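# Place the red bottle in the gift bag, bag upright

## Task

Get the red bottle inside the gift bag while the bag stays upright, then finish with neither gripper touching the bottle, the packet or the bag.

## Robot and tools

Robot: two arms, left_arm and right_arm, each ending in a two-finger gripper with a wrist camera (cam_left_wrist and cam_right_wrist, both 672x504). There are no fixed cameras to look through, though a camera stand sits behind the arms. The left arm's base is on the +y side. Note that arm names do not match image sides.

Frames: the scene frame has its origin at table-top height, midway between the nominal bases, with +x out over the table and +z up. The calibrated bases are left_arm (-0.029, +0.361, 0) and right_arm (-0.053, -0.315, 0), each turned slightly about z. Every hand pose, velocity, target and wrist-camera pose in results is given in that arm's own base frame. Offsets also use that arm's base axes, and rotations pivot about its Hand target position. The fingers point along the gripper's +z axis and close along its y axis. end_effector_position is the midpoint between the finger pads, just behind the tips. Reported poses can be off by a few centimetres, more at long reach.

Command row: always exactly 14 numbers in [-1, 1], even if one arm does not move. The order is left_arm dx, dy, dz, rx, ry, rz, opening, then the same seven for right_arm. The first six of each arm are an offset, not a pose, measured from that arm's Hand target as it stood when the action or move began. A value of 1.0 equals 0.6 m or 180 degrees. rx, ry, rz form one rotation vector. If the translation part is longer than 1.0, it may be shortened. Sending the same offset twice moves the arm twice. Six zeros re-request the current Hand target. The opening is absolute, not an offset: +1 is fully open (about 87 mm between pads), +0.5 about 69 mm, 0 about 43 mm, -0.5 about 18 mm, -1 closed. A 0 opening is a real command. To keep a gripper as it is, resend its present value, which is shown under Tool commands.

execute_actions(actions, cameras): actions is a list of actions. Each action is a table of up to 15 rows, one row per 1/30 s step. If the table is short, its last row is held until the step count reaches 15. Every row counts from the action's starting Hand target, not from the row before it. An empty list returns camera images and the full state. cameras takes names, ["all"] or [].

move(target, speed, blend, opening_speed, blocking, cameras): sends each gripper along a straight path toward its offset target. target is one 14-number row or a list of up to 15 rows. All rows in a list count from the same starting Hand targets. speed is in m/s, from 0.002 to 2.9, default 0.25, and turn rate is capped at twice that number in rad/s. blend is a corner rounding in metres; 0 means stop at each point. opening_speed is the rate of finger change per second on the -1..+1 scale, at least 0.2. A move lasts at least 0.5 s and at most 10 s. Paths do not avoid obstacles or the other arm. Faster moves lag more, stray more and hit harder. Keep paths away from an arm's own base, or the shoulder posture may flip. The result adds a move: line. done means the arm is at rest within 10 mm and 2 degrees. Other endings are off_target, moving, held or fault. limits=paced means the pose was clipped, and limits=held means steps were withheld.

wait(seconds 0..10): lets time pass while each arm holds its command. stop: brakes a running move. zoom_image(camera, region [x0,y0,x1,y1], at most 504x504): a closer look at the newest image of one wrist camera. finished_scene(scene): ends the scene for good. After ending scene 1, make no further calls in that reply.

Reading results: Hand target is the last commanded pose after clipping, and the next offsets start from it. The gripper often stops short of it because of friction or weight, and may sag or tilt. Check its position and orientation after each move and correct with an extra offset. Commanded orientation is clipped to within 40 degrees of the measured one per step. grip_measured reads finger position on the command scale. To grasp, command about 0.04 below the reading at first contact for full force, or less for a lighter hold. Joint torques include the arm's own weight. Joints 1 to 3 wrap at ±28 N m. Joint ranges are listed in radians, for example an elbow range of 0 to 3.142 that is straight at 2.901. Step readings list positions during actions only.

Avoid: dropping things, releasing objects that are still moving, and hard or fast contact. Knocking the bag over or anything falling off the table fails the task. Do not press the grippers, wrist cameras or cables against each other or against objects, because cable contact counts as touching. Do not close a gripper on the other arm. A stopped arm keeps pushing until you command its target back past it. Long holding, stretched poses or unreachable targets heat the motors. A MOTOR HOT line means 75 °C, and at 90 °C that arm folds and idles. Objects may be nudged now and then by an outside push. At the end, open both grippers and pull clear of the bottle, the bag and the packet.

Each tool is called after "Call:" by a JSON object that holds its "method" and its "body".

## Session

Call:
{"method": "execute_actions", "body": {"actions": []}}

Scene clock: 0.00 s.
left_arm: end_effector_position=(+0.2271, -0.1782, +0.1034) grip_measured=+1.000 end_effector_quat_wxyz=(+0.339, +0.040, +0.896, -0.283) | right_arm: end_effector_position=(+0.3172, +0.0505, +0.1274) grip_measured=+0.986 end_effector_quat_wxyz=(+0.364, +0.322, +0.873, +0.036)
Joint positions: left_arm=[-0.47 0.966 0.535 -0.244 0.213 -0.484 1] | right_arm=[0.246 1.234 0.9 -0.553 0.334 0.833 0.993]
Joint velocities: within noise
Joint torques (N m): no reading
Motor temperatures (°C): left_arm=[30 37 40 35 26 29 30] | right_arm=[32 39 38 36 29 31 26]
Heat: left arm: 40 °C; right arm: 39 °C.
Hand target: left_arm +0.2304, -0.1800, +0.1102; +0.347, +0.041, +0.892, -0.287 | right_arm +0.3168, +0.0509, +0.1289; +0.363, +0.322, +0.874, +0.037
Tool commands: left_gripper/opening=+1.0 right_gripper/opening=+1.0

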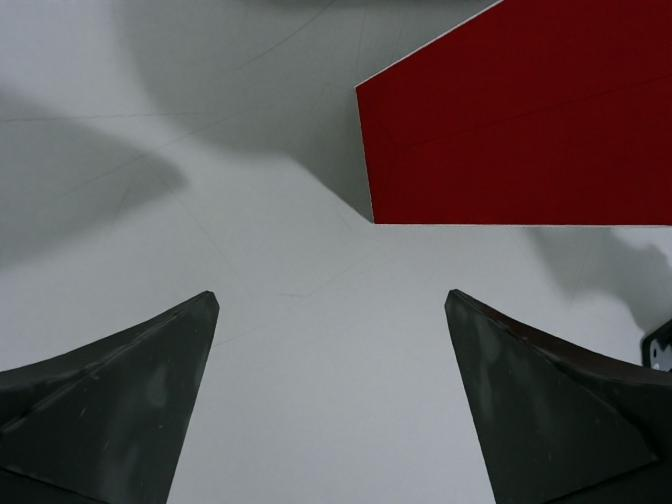

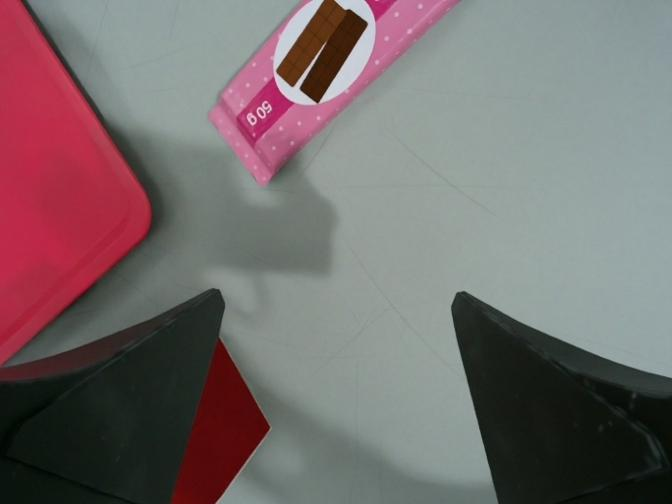

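Call:
{"method": "move", "body": {"target": [-0.133,0.167,0.417,0.157,-0.041,0.103,1,-0.195,-0.083,0.383,-0.11,-0.027,0.179,1], "speed": 0.4, "cameras": ["all"]}}

Scene clock: 3.13 s.
left_arm: end_effector_position=(+0.1488, -0.0799, +0.3589) grip_measured=+1.000 end_effector_quat_wxyz=(+0.438, +0.032, +0.895, -0.072) | right_arm: end_effector_position=(+0.2047, +0.0012, +0.3582) grip_measured=+0.986 end_effector_quat_wxyz=(+0.428, +0.004, +0.904, -0.001)
Joint positions: left_arm=[-0.947 1.01 1.784 -1.578 -0.571 -0.638 1] | right_arm=[0.021 1.06 1.768 -1.395 0.022 0.02 0.993]
Joint torques (N m): left_arm=[0.38 2.15 5.31 1.26 -0.36 -0.09] | right_arm=[-0.36 -0.76 5.38 1.58 -0.11 -0.27]
Heat: left arm: 41 °C; right arm: 39 °C.
Hand target: left_arm +0.1506, -0.0798, +0.3603; +0.424, +0.000, +0.906, +0.001 | right_arm +0.1998, +0.0012, +0.3587; +0.424, +0.000, +0.906, +0.000
Off the commanded pose: left_arm 0.002 m, 9 deg | right_arm 0.005 m, 1 deg.
joint sent to its limit (left arm) — joint 4 (wrist pitch), lower limit. The joint targets are off in orientation, not in position.
move: off_target (left_arm)
camera_calibration:
cam_left_wrist: T_world_to_cam=[[-0.103894, -0.988043, 0.113918, -0.109885], [-0.993938, 0.0990019, -0.0478067, 0.19559], [0.0359569, -0.118194, -0.992339, 0.481577], [0, 0, 0, 1]] pos_world=[0.165672, -0.0710155, 0.499756]
cam_right_wrist: T_world_to_cam=[[0.0195716, -0.999604, -0.0202042, 0.00483108], [-0.999748, -0.0197882, 0.0105764, 0.219414], [-0.010972, 0.0199922, -0.99974, 0.501622], [0, 0, 0, 1]] pos_world=[0.224768, -0.00085755, 0.499269]

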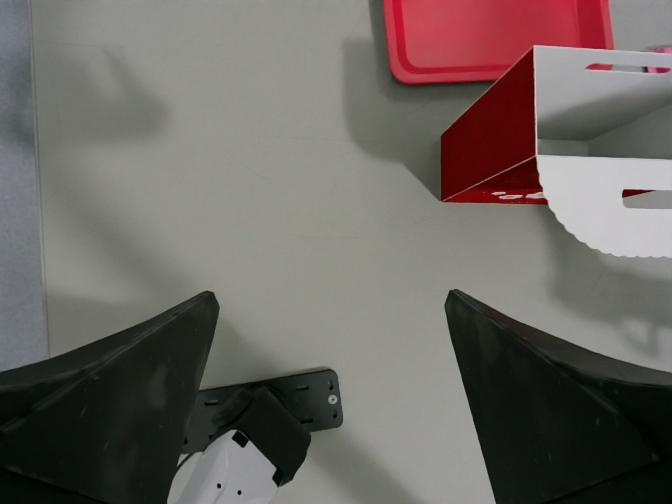

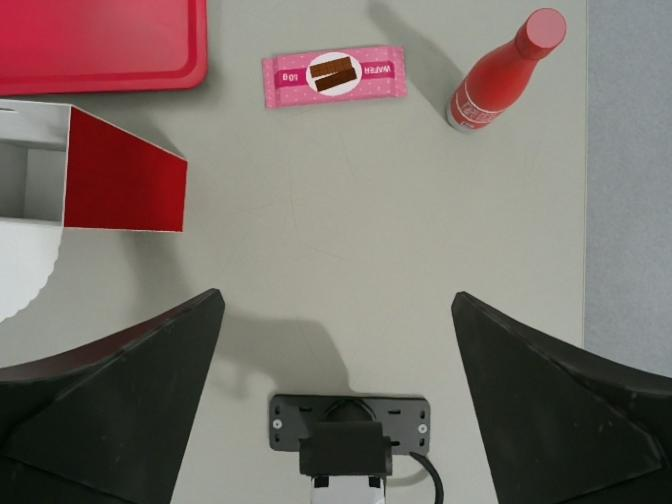

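Call:
{"method": "zoom_image", "body": {"camera": "cam_left_wrist", "region": [400, 20, 672, 290]}}

Call:
{"method": "zoom_image", "body": {"camera": "cam_right_wrist", "region": [0, 60, 260, 330]}}

Call:
{"method": "zoom_image", "body": {"camera": "cam_right_wrist", "region": [400, 0, 620, 160]}}

Scaled by 1.853 from the camera's 672x504 image, which has a finer 960x720 frame.

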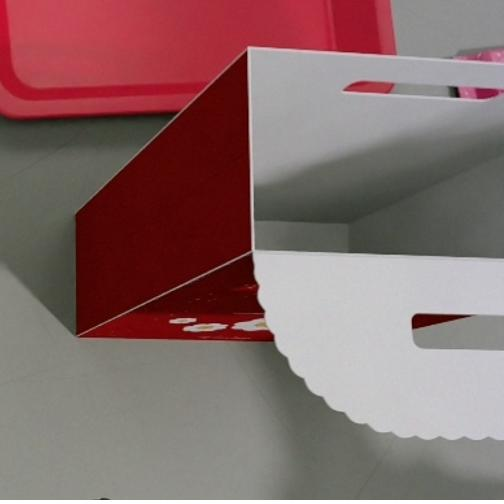

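Scaled by 1.867 from the camera's 672x504 image, which has a finer 960x720 frame.

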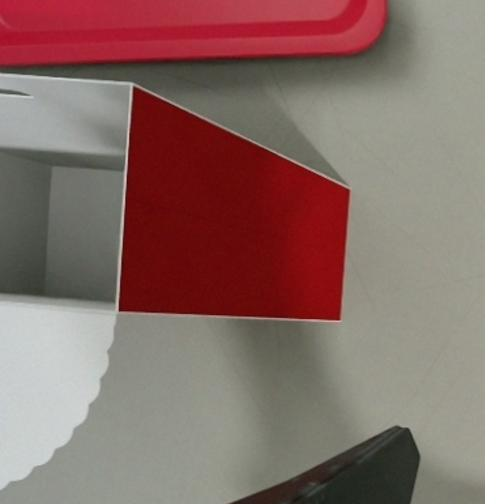

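Scaled by 2.291 from the camera's 672x504 image, which has a finer 960x720 frame.

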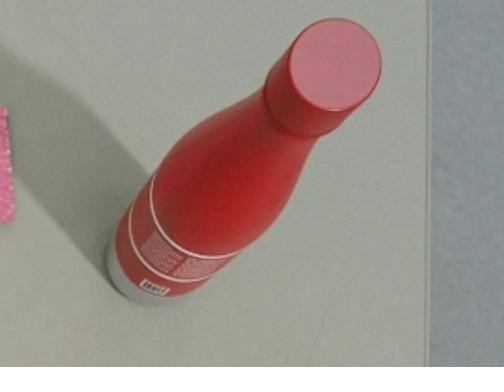

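Call:
{"method": "move", "body": {"target": [0,0,0,0,0,0,1,0.265,-0.240,-0.201,0.0109,0.0826,-0.0826,1], "speed": 0.3, "cameras": ["cam_right_wrist","cam_left_wrist"]}}

Scene clock: 10.63 s.
left_arm: end_effector_position=(+0.1487, -0.0798, +0.3588) grip_measured=+1.000 end_effector_quat_wxyz=(+0.438, +0.032, +0.895, -0.072) | right_arm: end_effector_position=(+0.3569, -0.1382, +0.2295) grip_measured=+0.986 end_effector_quat_wxyz=(+0.289, +0.123, +0.949, -0.030)
Joint positions: left_arm=[-0.947 1.01 1.784 -1.578 -0.571 -0.638 1] | right_arm=[-0.399 1.653 1.751 -1.085 -0.092 -0.114 0.993]
Joint torques (N m): left_arm=[0.54 2.22 5.29 1.25 -0.34 -0.1] | right_arm=[-0.12 -8.58 7.76 1.35 0.01 -0.16]
Heat: left arm: 41 °C; right arm: 39 °C.
Hand target: left_arm +0.1506, -0.0798, +0.3603; +0.424, +0.000, +0.906, +0.001 | right_arm +0.3588, -0.1429, +0.2381; +0.300, +0.124, +0.945, -0.039
Off the commanded pose: left_arm 0.002 m, 9 deg | right_arm 0.010 m, 2 deg.
joint sent to its limit (left arm) — joint 4 (wrist pitch), lower limit. The joint targets are off in orientation, not in position.
move: off_target (left_arm)
camera_calibration:
cam_left_wrist: T_world_to_cam=[[-0.103854, -0.988079, 0.113645, -0.109746], [-0.99395, 0.0989991, -0.0475767, 0.195472], [0.0357588, -0.117898, -0.992382, 0.481552], [0, 0, 0, 1]] pos_world=[0.165672, -0.0710148, 0.499655]
cam_right_wrist: T_world_to_cam=[[-0.229208, -0.972565, -0.0397497, -0.0431641], [-0.931541, 0.20733, 0.29874, 0.311113], [-0.282302, 0.105502, -0.953506, 0.475535], [0, 0, 0, 1]] pos_world=[0.414166, -0.156653, 0.358768]

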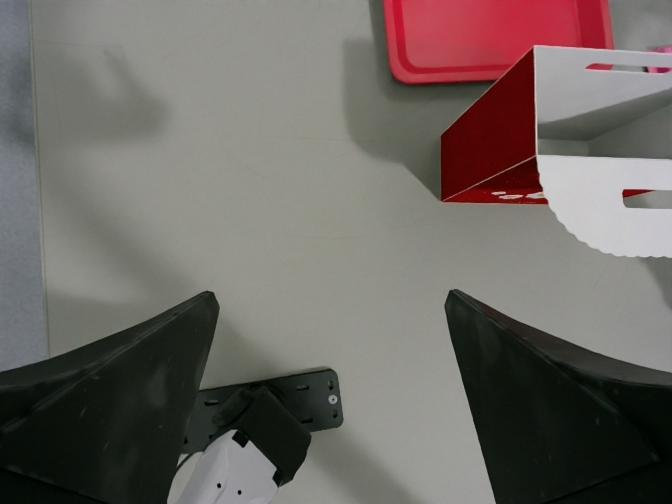

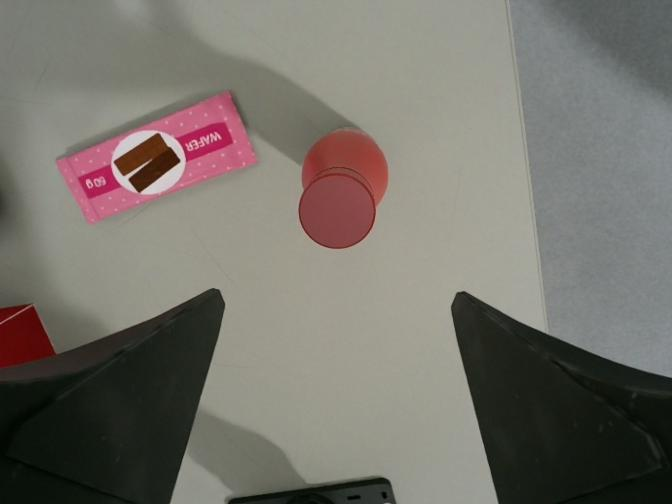

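Call:
{"method": "move", "body": {"target": [0,0,0,0,0,0,1,0.048,-0.012,-0.1,0,0,0,1], "speed": 0.2, "cameras": ["cam_right_wrist"]}}

Scene clock: 12.33 s.
left_arm: end_effector_position=(+0.1487, -0.0798, +0.3588) grip_measured=+1.000 end_effector_quat_wxyz=(+0.438, +0.032, +0.895, -0.072) | right_arm: end_effector_position=(+0.3872, -0.1525, +0.1826) grip_measured=+0.986 end_effector_quat_wxyz=(+0.305, +0.122, +0.944, -0.038)
Joint positions: left_arm=[-0.947 1.01 1.784 -1.578 -0.571 -0.638 1] | right_arm=[-0.399 1.705 1.602 -0.849 -0.084 -0.114 0.993]
Joint torques (N m): left_arm=[0.46 2.21 5.19 1.31 -0.3 -0.09] | right_arm=[0.9 -8.76 5.6 1.45 0.08 -0.06]
Heat: left arm: 41 °C; right arm: 40 °C.
Hand target: left_arm +0.1506, -0.0798, +0.3603; +0.424, +0.000, +0.906, +0.001 | right_arm +0.3877, -0.1501, +0.1782; +0.300, +0.124, +0.945, -0.039
Off the commanded pose: left_arm 0.002 m, 9 deg | right_arm 0.005 m, 1 deg.
joint sent to its limit (left arm) — joint 4 (wrist pitch), lower limit. The joint targets are off in orientation, not in position.
move: off_target (left_arm)
camera_calibration:
cam_right_wrist: T_world_to_cam=[[-0.232631, -0.97218, -0.0273515, -0.052837], [-0.938979, 0.217182, 0.26674, 0.366546], [-0.253379, 0.0877346, -0.96338, 0.42877], [0, 0, 0, 1]] pos_world=[0.440528, -0.168592, 0.313851]
Images, in order (width x height): cam_right_wrist 672x504.

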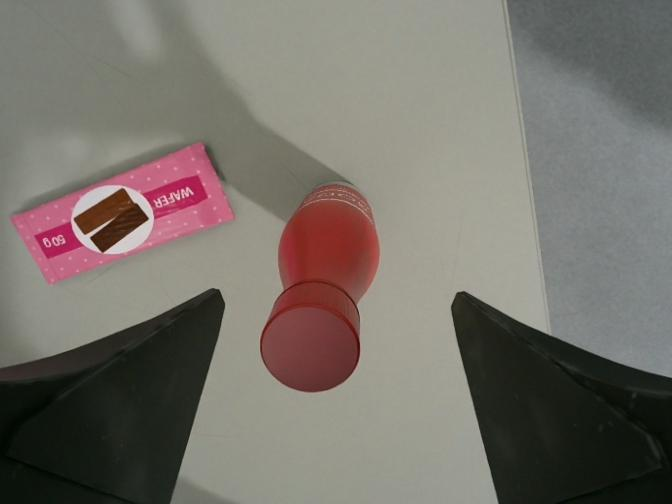

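Call:
{"method": "move", "body": {"target": [[0,0,0,0,0,0,1,-0.007,0.0133,-0.011,0,0,0,1],[0,0,0,0,0,0,1,-0.007,0.0133,-0.011,0,0,0,-0.3]], "opening_speed": 1.5, "cameras": ["cam_right_wrist"]}}

Scene clock: 14.97 s.
left_arm: end_effector_position=(+0.1487, -0.0798, +0.3588) grip_measured=+1.000 end_effector_quat_wxyz=(+0.438, +0.032, +0.895, -0.072) | right_arm: end_effector_position=(+0.3860, -0.1448, +0.1662) grip_measured=-0.226 end_effector_quat_wxyz=(+0.293, +0.121, +0.948, -0.036)
Joint positions: left_arm=[-0.947 1.01 1.784 -1.578 -0.571 -0.638 1] | right_arm=[-0.38 1.705 1.547 -0.818 -0.074 -0.103 0.387]
Joint torques (N m): left_arm=[0.57 2.02 5.3 1.28 -0.35 -0.09] | right_arm=[0.8 -11.63 5.24 1.43 -0.06 -0.04]
Heat: left arm: 41 °C; right arm: 41 °C.
Hand target: left_arm +0.1506, -0.0798, +0.3603; +0.424, +0.000, +0.906, +0.001 | right_arm +0.3835, -0.1421, +0.1715; +0.300, +0.124, +0.945, -0.039
Off the commanded pose: left_arm 0.002 m, 9 deg | right_arm 0.007 m, 1 deg.
joint sent to its limit (left arm) — joint 4 (wrist pitch), lower limit. The joint targets are off in orientation, not in position.
move: off_target (left_arm)
camera_calibration:
cam_right_wrist: T_world_to_cam=[[-0.228874, -0.973023, -0.0290488, -0.0473713], [-0.933411, 0.21089, 0.290293, 0.361051], [-0.276336, 0.093555, -0.956497, 0.420547], [0, 0, 0, 1]] pos_world=[0.442379, -0.16158, 0.296066]
Images, in order (width x height): cam_right_wrist 672x504.

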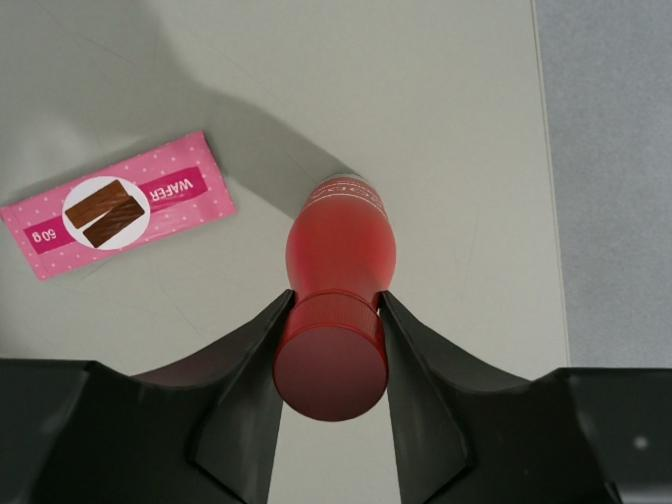

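Call:
{"method": "move", "body": {"target": [0,0,0,0,0,0,1,-0.139,0.203,0.389,-0.0109,-0.0826,0.0826,-0.3], "speed": 0.25, "cameras": ["cam_right_wrist","cam_left_wrist"]}}

Scene clock: 17.67 s.
left_arm: end_effector_position=(+0.1487, -0.0798, +0.3588) grip_measured=+1.000 end_effector_quat_wxyz=(+0.438, +0.032, +0.895, -0.072) | right_arm: end_effector_position=(+0.3032, -0.0211, +0.4057) grip_measured=-0.300 end_effector_quat_wxyz=(+0.430, -0.006, +0.903, +0.000)
Joint positions: left_arm=[-0.947 1.01 1.784 -1.578 -0.571 -0.638 1] | right_arm=[-0.111 1.535 2.339 -1.49 -0.092 -0.081 0.35]
Joint torques (N m): left_arm=[0.55 2.14 5.34 1.29 -0.38 -0.09] | right_arm=[0.8 -4.4 4.92 1.52 -0.01 -0.02]
Heat: left arm: 41 °C; right arm: 41 °C.
Hand target: left_arm +0.1506, -0.0798, +0.3603; +0.424, +0.000, +0.906, +0.001 | right_arm +0.3001, -0.0204, +0.4049; +0.424, +0.000, +0.906, +0.000
Off the commanded pose: left_arm 0.002 m, 9 deg | right_arm 0.003 m, 1 deg.
joint sent to its limit (left arm) — joint 4 (wrist pitch), lower limit. The joint targets are off in orientation, not in position.
move: off_target (left_arm)
camera_calibration:
cam_left_wrist: T_world_to_cam=[[-0.103854, -0.988079, 0.113645, -0.109746], [-0.99395, 0.0989991, -0.0475767, 0.195472], [0.0357588, -0.117898, -0.992382, 0.481552], [0, 0, 0, 1]] pos_world=[0.165672, -0.0710148, 0.499655]
cam_right_wrist: T_world_to_cam=[[0.0387213, -0.99915, -0.0141328, -0.0267094], [-0.999233, -0.0387981, 0.00520756, 0.318539], [-0.00575146, 0.0139204, -0.999887, 0.549069], [0, 0, 0, 1]] pos_world=[0.322487, -0.0219712, 0.546971]

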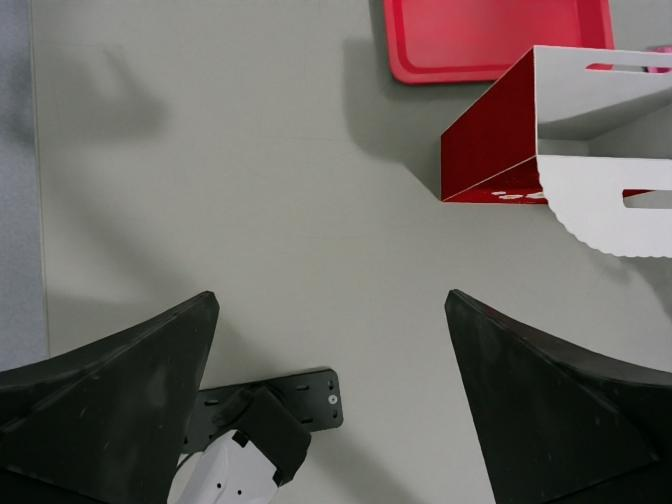

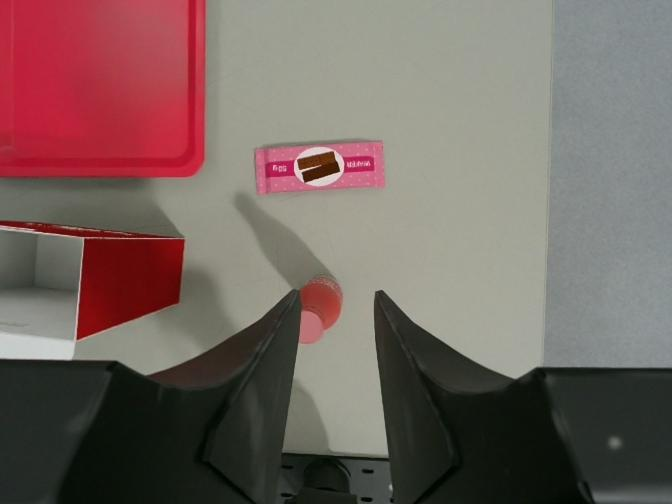

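Call:
{"method": "zoom_image", "body": {"camera": "cam_right_wrist", "region": [230, 240, 430, 390]}}

Scaled by 2.520 from the camera's 672x504 image, which has a finer 960x720 frame.

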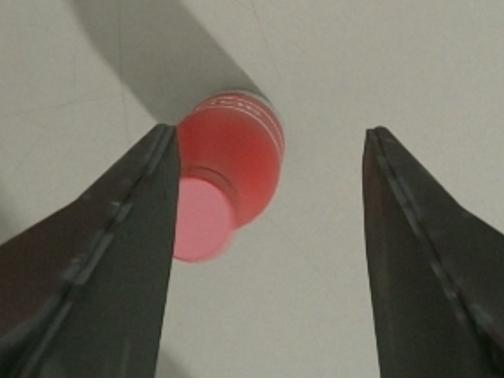

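Call:
{"method": "move", "body": {"target": [[0,0,0,0,0,0,1,-0.147,0.039,-0.20,0,0.0833,0,1],[0,0,0,0,0,0,1,-0.147,0.039,-0.252,0,0.0833,0,1],[0,0,0,0,0,0,1,-0.07,0.039,-0.368,0,0.0833,0,1]], "speed": 0.25, "blend": [0.02,0.02,0], "cameras": ["cam_right_wrist"]}}

Scene clock: 20.87 s.
left_arm: end_effector_position=(+0.1487, -0.0798, +0.3588) grip_measured=+1.000 end_effector_quat_wxyz=(+0.438, +0.032, +0.895, -0.072) | right_arm: end_effector_position=(+0.2590, +0.0030, +0.1887) grip_measured=+0.985 end_effector_quat_wxyz=(+0.307, -0.005, +0.952, +0.002)
Joint positions: left_arm=[-0.947 1.01 1.784 -1.578 -0.571 -0.638 1] | right_arm=[0.011 1.113 1.134 -0.967 0 0.001 0.993]
Joint torques (N m): left_arm=[0.43 1.99 5.38 1.26 -0.34 -0.11] | right_arm=[0.54 -3.36 5.29 1.46 0.11 0.04]
Heat: left arm: 41 °C; right arm: 41 °C.
Hand target: left_arm +0.1506, -0.0798, +0.3603; +0.424, +0.000, +0.906, +0.001 | right_arm +0.2580, +0.0032, +0.1842; +0.302, +0.000, +0.953, +0.000
Off the commanded pose: left_arm 0.002 m, 9 deg | right_arm 0.005 m, 1 deg.
joint sent to its limit (left arm) — joint 4 (wrist pitch), lower limit. The joint targets are off in orientation, not in position.
move: off_target (left_arm); blend cut to 0.0156 m at target 1, 0.0156 m at target 2
camera_calibration:
cam_right_wrist: T_world_to_cam=[[0.032609, -0.999112, -0.0266813, -0.0000879341], [-0.96319, -0.0385413, 0.266044, 0.217966], [-0.266836, 0.0170238, -0.963592, 0.392222], [0, 0, 0, 1]] pos_world=[0.314605, 0.00163575, 0.31995]
Images, in order (width x height): cam_right_wrist 672x504.

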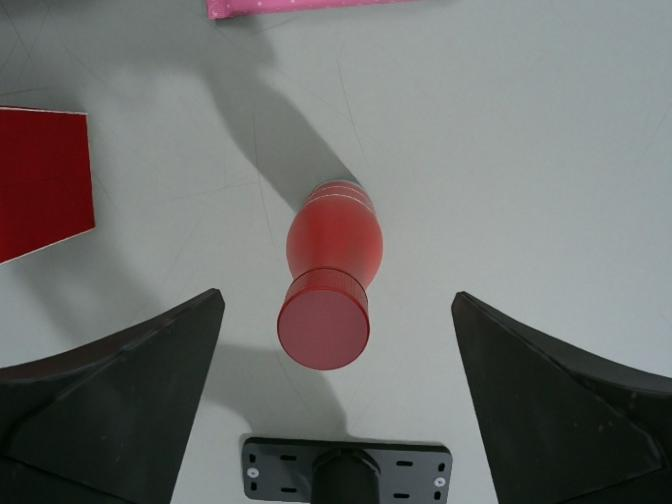

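Call:
{"method": "move", "body": {"target": [[0,0,0,0,0,0,1,-0.008,0.007,-0.0265,0,0,0,1],[0,0,0,0,0,0,1,-0.008,0.007,-0.0265,0,0,0,-0.6]], "opening_speed": 2, "cameras": ["cam_right_wrist"]}}

Call:
{"method": "move", "body": {"target": [0,0,0,0,0,0,1,0,0,0.08,0,0,0,-0.6], "speed": 0.1, "cameras": ["cam_right_wrist"]}}

Scene clock: 23.17 s.
left_arm: end_effector_position=(+0.1487, -0.0798, +0.3588) grip_measured=+1.000 end_effector_quat_wxyz=(+0.438, +0.032, +0.895, -0.072) | right_arm: end_effector_position=(+0.2558, +0.0063, +0.1707) grip_measured=-0.290 end_effector_quat_wxyz=(+0.303, -0.003, +0.953, +0.001)
Joint positions: left_arm=[-0.947 1.01 1.784 -1.578 -0.571 -0.638 1] | right_arm=[0.031 1.094 1.055 -0.917 0.015 0.021 0.355]
Joint torques (N m): left_arm=[0.36 2.02 5.31 1.3 -0.31 -0.12] | right_arm=[0.88 -4.14 5.08 1.42 0.11 -0.03]
Heat: left arm: 41 °C; right arm: 41 °C.
Hand target: left_arm +0.1506, -0.0798, +0.3603; +0.424, +0.000, +0.906, +0.001 | right_arm +0.2532, +0.0073, +0.1683; +0.302, +0.000, +0.953, +0.000
Off the commanded pose: left_arm 0.002 m, 9 deg | right_arm 0.004 m, 0 deg.
joint sent to its limit (left arm) — joint 4 (wrist pitch), lower limit. The joint targets are off in orientation, not in position.
move: off_target (left_arm)
camera_calibration:
cam_right_wrist: T_world_to_cam=[[0.0278421, -0.999283, -0.0256675, 0.00386438], [-0.96073, -0.0338422, 0.275415, 0.217473], [-0.276086, 0.0169915, -0.960983, 0.375816], [0, 0, 0, 1]] pos_world=[0.312582, 0.00483569, 0.301357]
Images, in order (width x height): cam_right_wrist 672x504.

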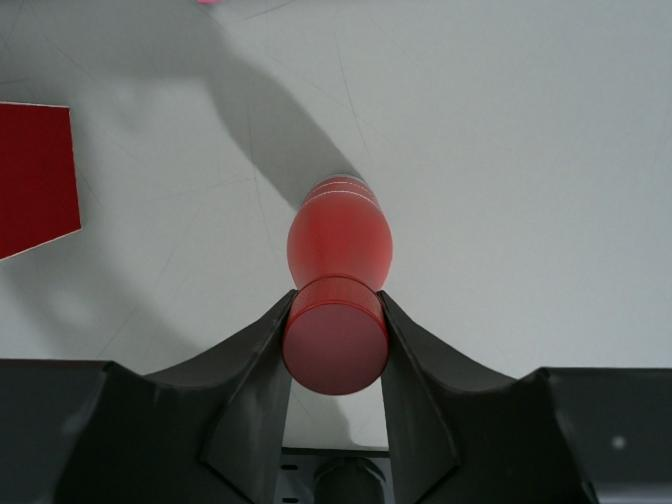

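Scene clock: 24.33 s.
left_arm: end_effector_position=(+0.1487, -0.0798, +0.3588) grip_measured=+1.000 end_effector_quat_wxyz=(+0.438, +0.032, +0.895, -0.072) | right_arm: end_effector_position=(+0.2463, +0.0060, +0.2037) grip_measured=-0.290 end_effector_quat_wxyz=(+0.282, -0.003, +0.959, +0.000)
Joint positions: left_arm=[-0.947 1.01 1.784 -1.578 -0.571 -0.638 1] | right_arm=[0.031 1.134 1.231 -1.096 0.015 0.021 0.355]
Joint torques (N m): left_arm=[0.36 2.14 5.42 1.29 -0.32 -0.09] | right_arm=[1.14 -3.28 8.57 1.44 0.06 0.05]
Heat: left arm: 41 °C; right arm: 41 °C.
Hand target: left_arm +0.1506, -0.0798, +0.3603; +0.424, +0.000, +0.906, +0.001 | right_arm +0.2533, +0.0073, +0.2163; +0.302, +0.000, +0.953, +0.000
Off the commanded pose: left_arm 0.002 m, 9 deg | right_arm 0.014 m, 2 deg.
joint sent to its limit (left arm) — joint 4 (wrist pitch), lower limit. The joint targets are off in orientation, not in position.
move: off_target (left_arm, right_arm)
camera_calibration:
cam_right_wrist: T_world_to_cam=[[0.026722, -0.999318, -0.025486, 0.00493918], [-0.947948, -0.0334244, 0.316667, 0.187683], [-0.317303, 0.0156974, -0.948194, 0.412566], [0, 0, 0, 1]] pos_world=[0.30869, 0.0047328, 0.331886]
Images, in order (width x height): cam_right_wrist 672x504.

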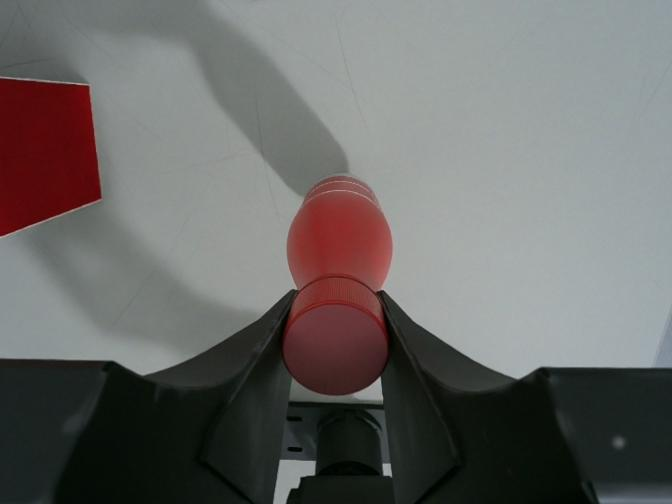

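Call:
{"method": "move", "body": {"target": [0,0,0,0,0,0,1,0.053,0.088,0.323,0,-0.0833,0,-0.7], "speed": 0.2, "cameras": ["cam_right_wrist"]}}

Scene clock: 26.50 s.
left_arm: end_effector_position=(+0.1487, -0.0798, +0.3588) grip_measured=+1.000 end_effector_quat_wxyz=(+0.438, +0.032, +0.895, -0.072) | right_arm: end_effector_position=(+0.2815, +0.0597, +0.3970) grip_measured=-0.290 end_effector_quat_wxyz=(+0.401, -0.009, +0.916, -0.003)
Joint positions: left_arm=[-0.947 1.01 1.784 -1.578 -0.571 -0.638 1] | right_arm=[0.321 1.552 2.376 -1.595 0.232 0.202 0.355]
Joint torques (N m): left_arm=[0.62 1.92 5.31 1.29 -0.34 -0.1] | right_arm=[0.55 -4.77 6.13 2 0.32 -0.08]
Heat: left arm: 41 °C; right arm: 41 °C.
Hand target: left_arm +0.1506, -0.0798, +0.3603; +0.424, +0.000, +0.906, +0.001 | right_arm +0.2851, +0.0602, +0.4101; +0.424, +0.000, +0.906, +0.000
Off the commanded pose: left_arm 0.002 m, 9 deg | right_arm 0.014 m, 3 deg.
joint read past its limit (right arm) — joint 4 (wrist pitch), lower limit.
joint sent to its limit (left arm) — joint 4 (wrist pitch), lower limit. The joint targets are off in orientation, not in position.
joint sent to its limit (right arm) — joint 4 (wrist pitch), lower limit. The joint targets still meet the commanded pose.
move: off_target (left_arm, right_arm)
camera_calibration:
cam_right_wrist: T_world_to_cam=[[0.0421356, -0.999082, -0.00776733, 0.0512747], [-0.996758, -0.0425684, 0.0682727, 0.274568], [-0.0685407, 0.00486544, -0.997636, 0.556341], [0, 0, 0, 1]] pos_world=[0.309649, 0.0602087, 0.536679]
Images, in order (width x height): cam_right_wrist 672x504.

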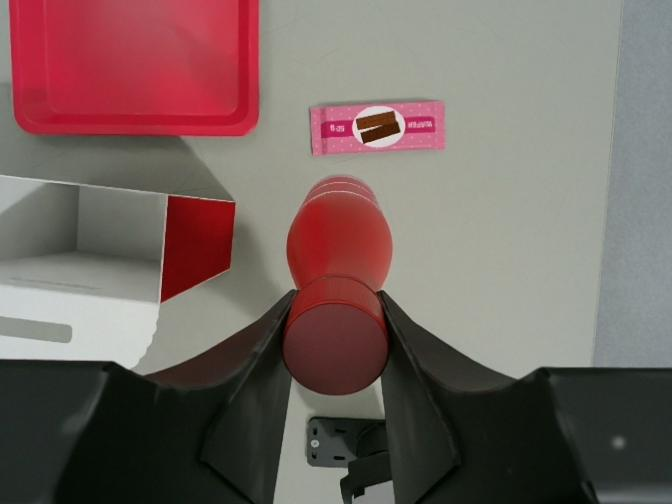

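Call:
{"method": "move", "body": {"target": [[0,0,0,0,0,0,1,-0.03,0.08,0.025,0.001,-0.0166,0.02,-0.7],[0,0,0,0,0,0,1,-0.058,0.337,0.025,0.002,-0.0166,0.0833,-0.7]], "speed": 0.2, "blend": [0.02,0], "cameras": ["cam_right_wrist","cam_left_wrist"]}}

Scene clock: 29.30 s.
left_arm: end_effector_position=(+0.1487, -0.0798, +0.3588) grip_measured=+1.000 end_effector_quat_wxyz=(+0.438, +0.032, +0.895, -0.072) | right_arm: end_effector_position=(+0.2469, +0.2639, +0.4089) grip_measured=-0.291 end_effector_quat_wxyz=(+0.460, -0.143, +0.873, +0.075)
Joint positions: left_arm=[-0.947 1.01 1.784 -1.578 -0.571 -0.638 1] | right_arm=[1.041 1.846 2.704 -1.596 0.572 0.457 0.355]
Joint torques (N m): left_arm=[0.53 2.14 5.24 1.31 -0.3 -0.1] | right_arm=[0.39 -8.03 5.78 1.88 0.57 -0.04]
Heat: left arm: 41 °C; right arm: 41 °C.
Hand target: left_arm +0.1506, -0.0798, +0.3603; +0.424, +0.000, +0.906, +0.001 | right_arm +0.2502, +0.2623, +0.4250; +0.444, -0.117, +0.887, +0.058
Off the commanded pose: left_arm 0.002 m, 9 deg | right_arm 0.017 m, 4 deg.
joint read past its limit (right arm) — joint 4 (wrist pitch), lower limit.
joint sent to its limit (left arm) — joint 4 (wrist pitch), lower limit. The joint targets are off in orientation, not in position.
joint sent to its limit (right arm) — joint 4 (wrist pitch), lower limit. The joint targets are off in orientation, not in position.
move: off_target (left_arm, right_arm)
camera_calibration:
cam_left_wrist: T_world_to_cam=[[-0.103854, -0.988079, 0.113645, -0.109746], [-0.99395, 0.0989991, -0.0475767, 0.195472], [0.0357588, -0.117898, -0.992382, 0.481552], [0, 0, 0, 1]] pos_world=[0.165672, -0.0710148, 0.499655]
cam_right_wrist: T_world_to_cam=[[0.347083, -0.937694, -0.0162457, 0.168804], [-0.935548, -0.344976, -0.0757737, 0.371561], [0.0654481, 0.0414984, -0.996993, 0.521848], [0, 0, 0, 1]] pos_world=[0.25487, 0.26481, 0.551175]

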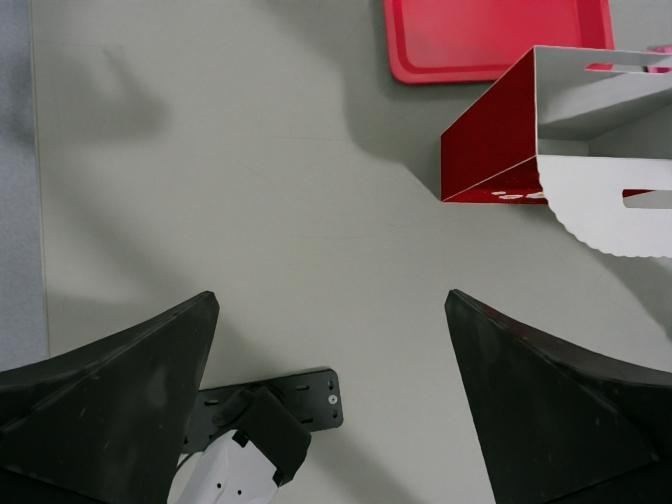

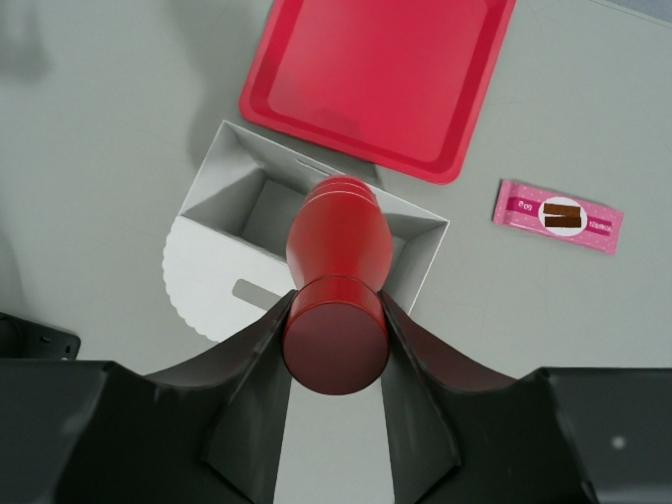

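Call:
{"method": "move", "body": {"target": [[0,0,0,0,0,0,1,-0.0137,0,-0.0667,-0.003,0.011,0,-0.7],[0,0,0,0,0,0,1,0.0447,0.0045,-0.1917,-0.0158,0.059,0,-0.7],[0,0,0,0,0,0,1,0.0863,0.0095,-0.375,-0.0259,0.0966,0,-0.7]], "speed": 0.15, "blend": [0.015,0.02,0], "cameras": ["cam_right_wrist","cam_left_wrist"]}}

Scene clock: 32.93 s.
left_arm: end_effector_position=(+0.1487, -0.0798, +0.3588) grip_measured=+1.000 end_effector_quat_wxyz=(+0.438, +0.032, +0.895, -0.072) | right_arm: end_effector_position=(+0.2988, +0.2672, +0.1892) grip_measured=-0.291 end_effector_quat_wxyz=(+0.282, -0.126, +0.951, +0.025)
Joint positions: left_arm=[-0.947 1.01 1.784 -1.578 -0.571 -0.638 1] | right_arm=[0.818 1.755 1.72 -1.044 0.31 0.476 0.355]
Joint torques (N m): left_arm=[0.43 2.04 5.3 1.29 -0.38 -0.12] | right_arm=[-0.12 -12.12 5.65 1.53 0.16 -0.19]
Heat: left arm: 41 °C; right arm: 42 °C.
Hand target: left_arm +0.1506, -0.0798, +0.3603; +0.424, +0.000, +0.906, +0.001 | right_arm +0.3020, +0.2680, +0.2000; +0.299, -0.125, +0.945, +0.039
Off the commanded pose: left_arm 0.002 m, 9 deg | right_arm 0.011 m, 3 deg.
joint sent to its limit (left arm) — joint 4 (wrist pitch), lower limit. The joint targets are off in orientation, not in position.
move: off_target (left_arm, right_arm)
camera_calibration:
cam_left_wrist: T_world_to_cam=[[-0.103854, -0.988079, 0.113645, -0.109746], [-0.99395, 0.0989991, -0.0475767, 0.195472], [0.0357588, -0.117898, -0.992382, 0.481552], [0, 0, 0, 1]] pos_world=[0.165672, -0.0710148, 0.499655]
cam_right_wrist: T_world_to_cam=[[0.274541, -0.961569, -0.00346983, 0.175974], [-0.912317, -0.261616, 0.315016, 0.301426], [-0.303818, -0.0833194, -0.94908, 0.433932], [0, 0, 0, 1]] pos_world=[0.35852, 0.284224, 0.317493]

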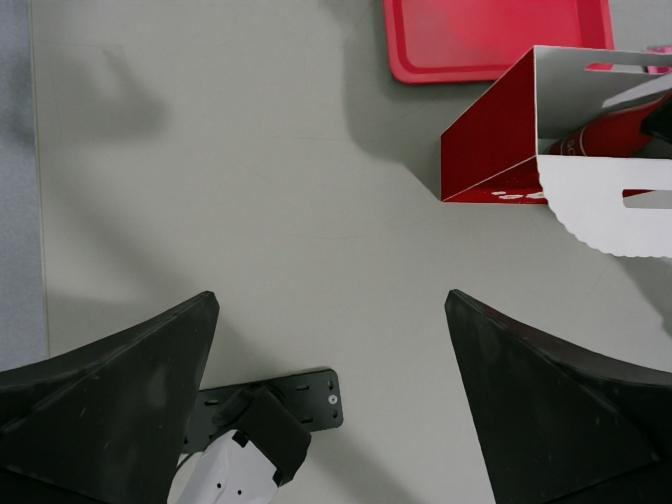

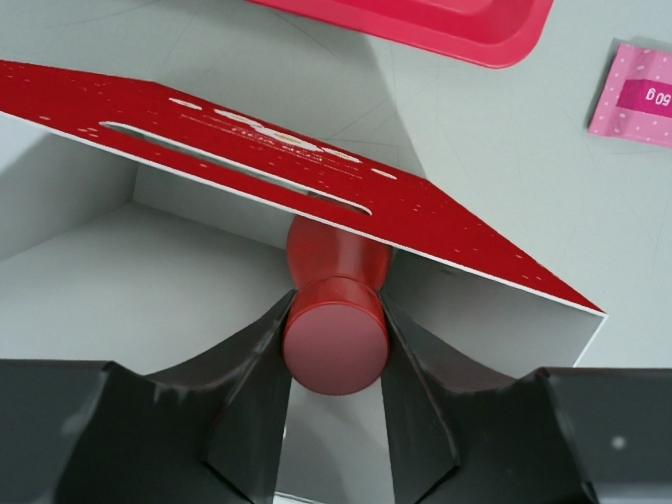

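Call:
{"method": "move", "body": {"target": [0,0,0,0,0,0,1,0.004,0,-0.025,0.002,-0.009,0,-0.7], "speed": 0.08, "cameras": ["cam_right_wrist","cam_left_wrist"]}}

Scene clock: 34.13 s.
left_arm: end_effector_position=(+0.1487, -0.0798, +0.3588) grip_measured=+1.000 end_effector_quat_wxyz=(+0.438, +0.032, +0.895, -0.072) | right_arm: end_effector_position=(+0.3020, +0.2688, +0.1768) grip_measured=-0.291 end_effector_quat_wxyz=(+0.297, -0.125, +0.946, +0.033)
Joint positions: left_arm=[-0.947 1.01 1.784 -1.578 -0.571 -0.638 1] | right_arm=[0.818 1.725 1.621 -0.939 0.315 0.469 0.354]
Joint torques (N m): left_arm=[0.57 2.07 5.31 1.3 -0.33 -0.09] | right_arm=[0.24 -11.9 5.26 1.49 0.28 -0.21]
Heat: left arm: 41 °C; right arm: 42 °C.
Hand target: left_arm +0.1506, -0.0798, +0.3603; +0.424, +0.000, +0.906, +0.001 | right_arm +0.3045, +0.2681, +0.1851; +0.313, -0.124, +0.941, +0.041
Off the commanded pose: left_arm 0.002 m, 9 deg | right_arm 0.009 m, 2 deg.
joint sent to its limit (left arm) — joint 4 (wrist pitch), lower limit. The joint targets are off in orientation, not in position.
move: off_target (left_arm)
camera_calibration:
cam_left_wrist: T_world_to_cam=[[-0.103854, -0.988079, 0.113645, -0.109746], [-0.99395, 0.0989991, -0.0475767, 0.195472], [0.0357588, -0.117898, -0.992382, 0.481552], [0, 0, 0, 1]] pos_world=[0.165672, -0.0710148, 0.499655]
cam_right_wrist: T_world_to_cam=[[0.277863, -0.960512, -0.0144722, 0.177244], [-0.920165, -0.270457, 0.283107, 0.319137], [-0.275841, -0.0653482, -0.958979, 0.41174], [0, 0, 0, 1]] pos_world=[0.357984, 0.283464, 0.307066]

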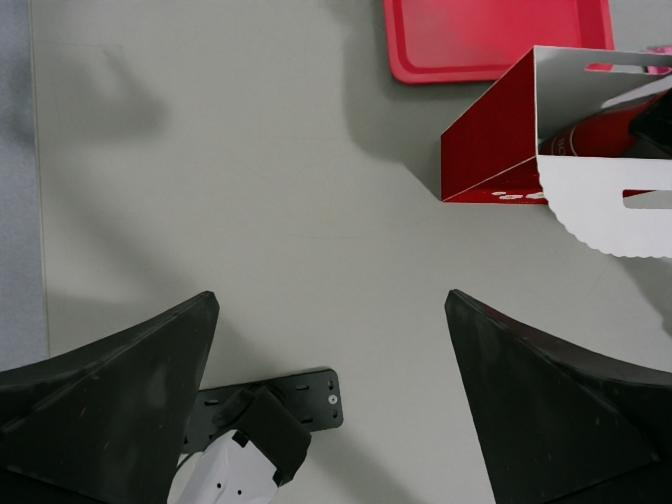

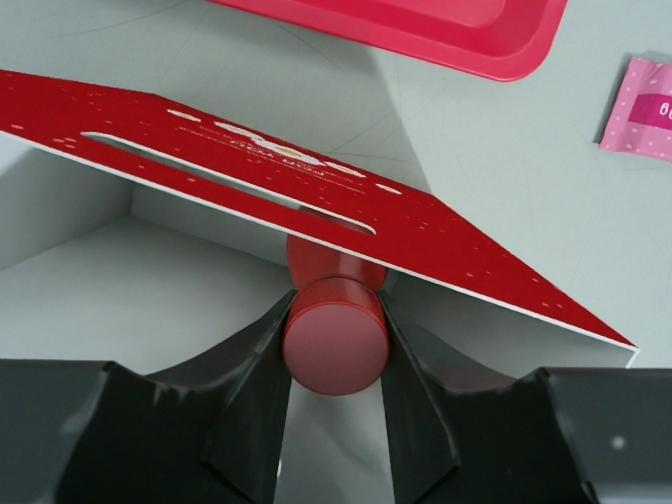

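Call:
{"method": "move", "body": {"target": [0,0,0,0,0,0,1,0.00,0,-0.018,0,0,0,-0.7], "speed": 0.08, "cameras": []}}

Scene clock: 35.13 s.
left_arm: end_effector_position=(+0.1487, -0.0798, +0.3588) grip_measured=+1.000 end_effector_quat_wxyz=(+0.438, +0.032, +0.895, -0.072) | right_arm: end_effector_position=(+0.3037, +0.2689, +0.1761) grip_measured=-0.291 end_effector_quat_wxyz=(+0.309, -0.123, +0.942, +0.039)
Joint positions: left_arm=[-0.947 1.01 1.784 -1.578 -0.571 -0.638 1] | right_arm=[0.818 1.703 1.582 -0.893 0.321 0.466 0.354]
Joint torques (N m): left_arm=[0.46 2.07 5.33 1.29 -0.34 -0.07] | right_arm=[-0.05 -9.88 4.56 1.48 0.18 -0.21]
Heat: left arm: 41 °C; right arm: 42 °C.
Hand target: left_arm +0.1506, -0.0798, +0.3603; +0.424, +0.000, +0.906, +0.001 | right_arm +0.3045, +0.2680, +0.1743; +0.313, -0.124, +0.941, +0.040
Off the commanded pose: left_arm 0.002 m, 9 deg | right_arm 0.002 m, 1 deg.
joint sent to its limit (left arm) — joint 4 (wrist pitch), lower limit. The joint targets are off in orientation, not in position.
move: off_target (left_arm)
No camera images: "cameras" was empty.

Call:
{"method": "move", "body": {"target": [[0,0,0,0,0,0,1,0,0,0,0,0,0,0.15],[0,0,0,0,0,0,1,-0.11,-0.03,0.17,0,0,0,0.15],[0,0,0,0,0,0,1,-0.2,-0.25,0.35,0,-0.06,0,0.15]], "opening_speed": 1.5, "speed": [0.2,0.2,0.3], "blend": [0,0.03,0], "cameras": ["cam_right_wrist","cam_left_wrist"]}}

Scene clock: 38.33 s.
left_arm: end_effector_position=(+0.1487, -0.0798, +0.3588) grip_measured=+1.000 end_effector_quat_wxyz=(+0.438, +0.032, +0.895, -0.072) | right_arm: end_effector_position=(+0.1865, +0.1221, +0.3859) grip_measured=+0.150 end_effector_quat_wxyz=(+0.429, -0.126, +0.893, +0.056)
Joint positions: left_arm=[-0.947 1.01 1.784 -1.578 -0.571 -0.638 1] | right_arm=[0.862 1.253 2.035 -1.55 0.45 0.389 0.575]
Joint torques (N m): left_arm=[0.55 2.1 5.34 1.28 -0.33 -0.11] | right_arm=[-0.18 -1.77 4.29 1.34 0.19 -0.29]
Heat: left arm: 41 °C; right arm: 42 °C.
Hand target: left_arm +0.1506, -0.0798, +0.3603; +0.424, +0.000, +0.906, +0.001 | right_arm +0.1845, +0.1181, +0.3842; +0.400, -0.127, +0.907, +0.029
Off the commanded pose: left_arm 0.002 m, 9 deg | right_arm 0.005 m, 5 deg.
joint sent to its limit (left arm) — joint 4 (wrist pitch), lower limit. The joint targets are off in orientation, not in position.
joint sent to its limit (right arm) — joint 4 (wrist pitch), lower limit. The joint targets are off in orientation, not in position.
move: off_target (left_arm, right_arm)
camera_calibration:
cam_left_wrist: T_world_to_cam=[[-0.103854, -0.988079, 0.113645, -0.109746], [-0.99395, 0.0989991, -0.0475767, 0.195472], [0.0357588, -0.117898, -0.992382, 0.481552], [0, 0, 0, 1]] pos_world=[0.165672, -0.0710148, 0.499655]
cam_right_wrist: T_world_to_cam=[[0.300137, -0.953827, -0.0114754, 0.0653016], [-0.953893, -0.300144, -0.00119544, 0.233556], [-0.00230401, 0.0113051, -0.999933, 0.526278], [0, 0, 0, 1]] pos_world=[0.204401, 0.126437, 0.527272]

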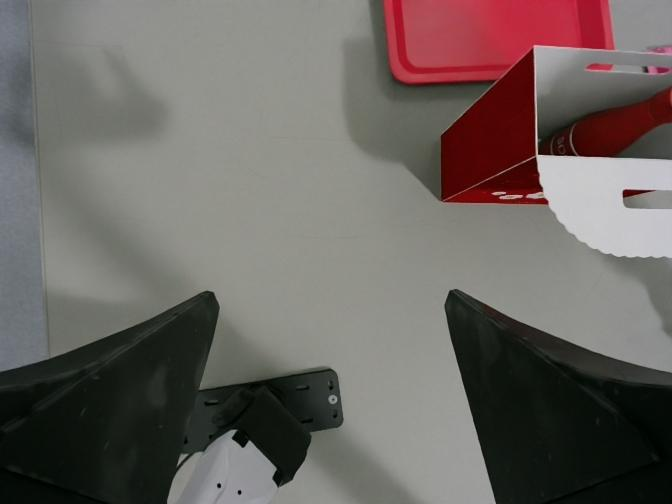

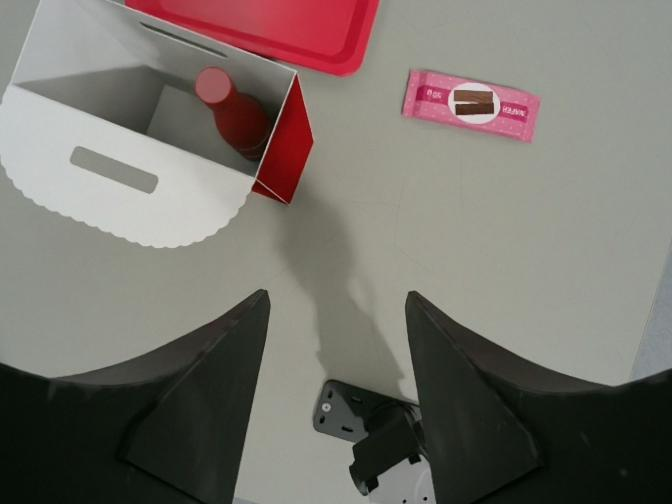

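Call:
{"method": "finished_scene", "body": {"scene": 1}}

The scene is finished: the task was done.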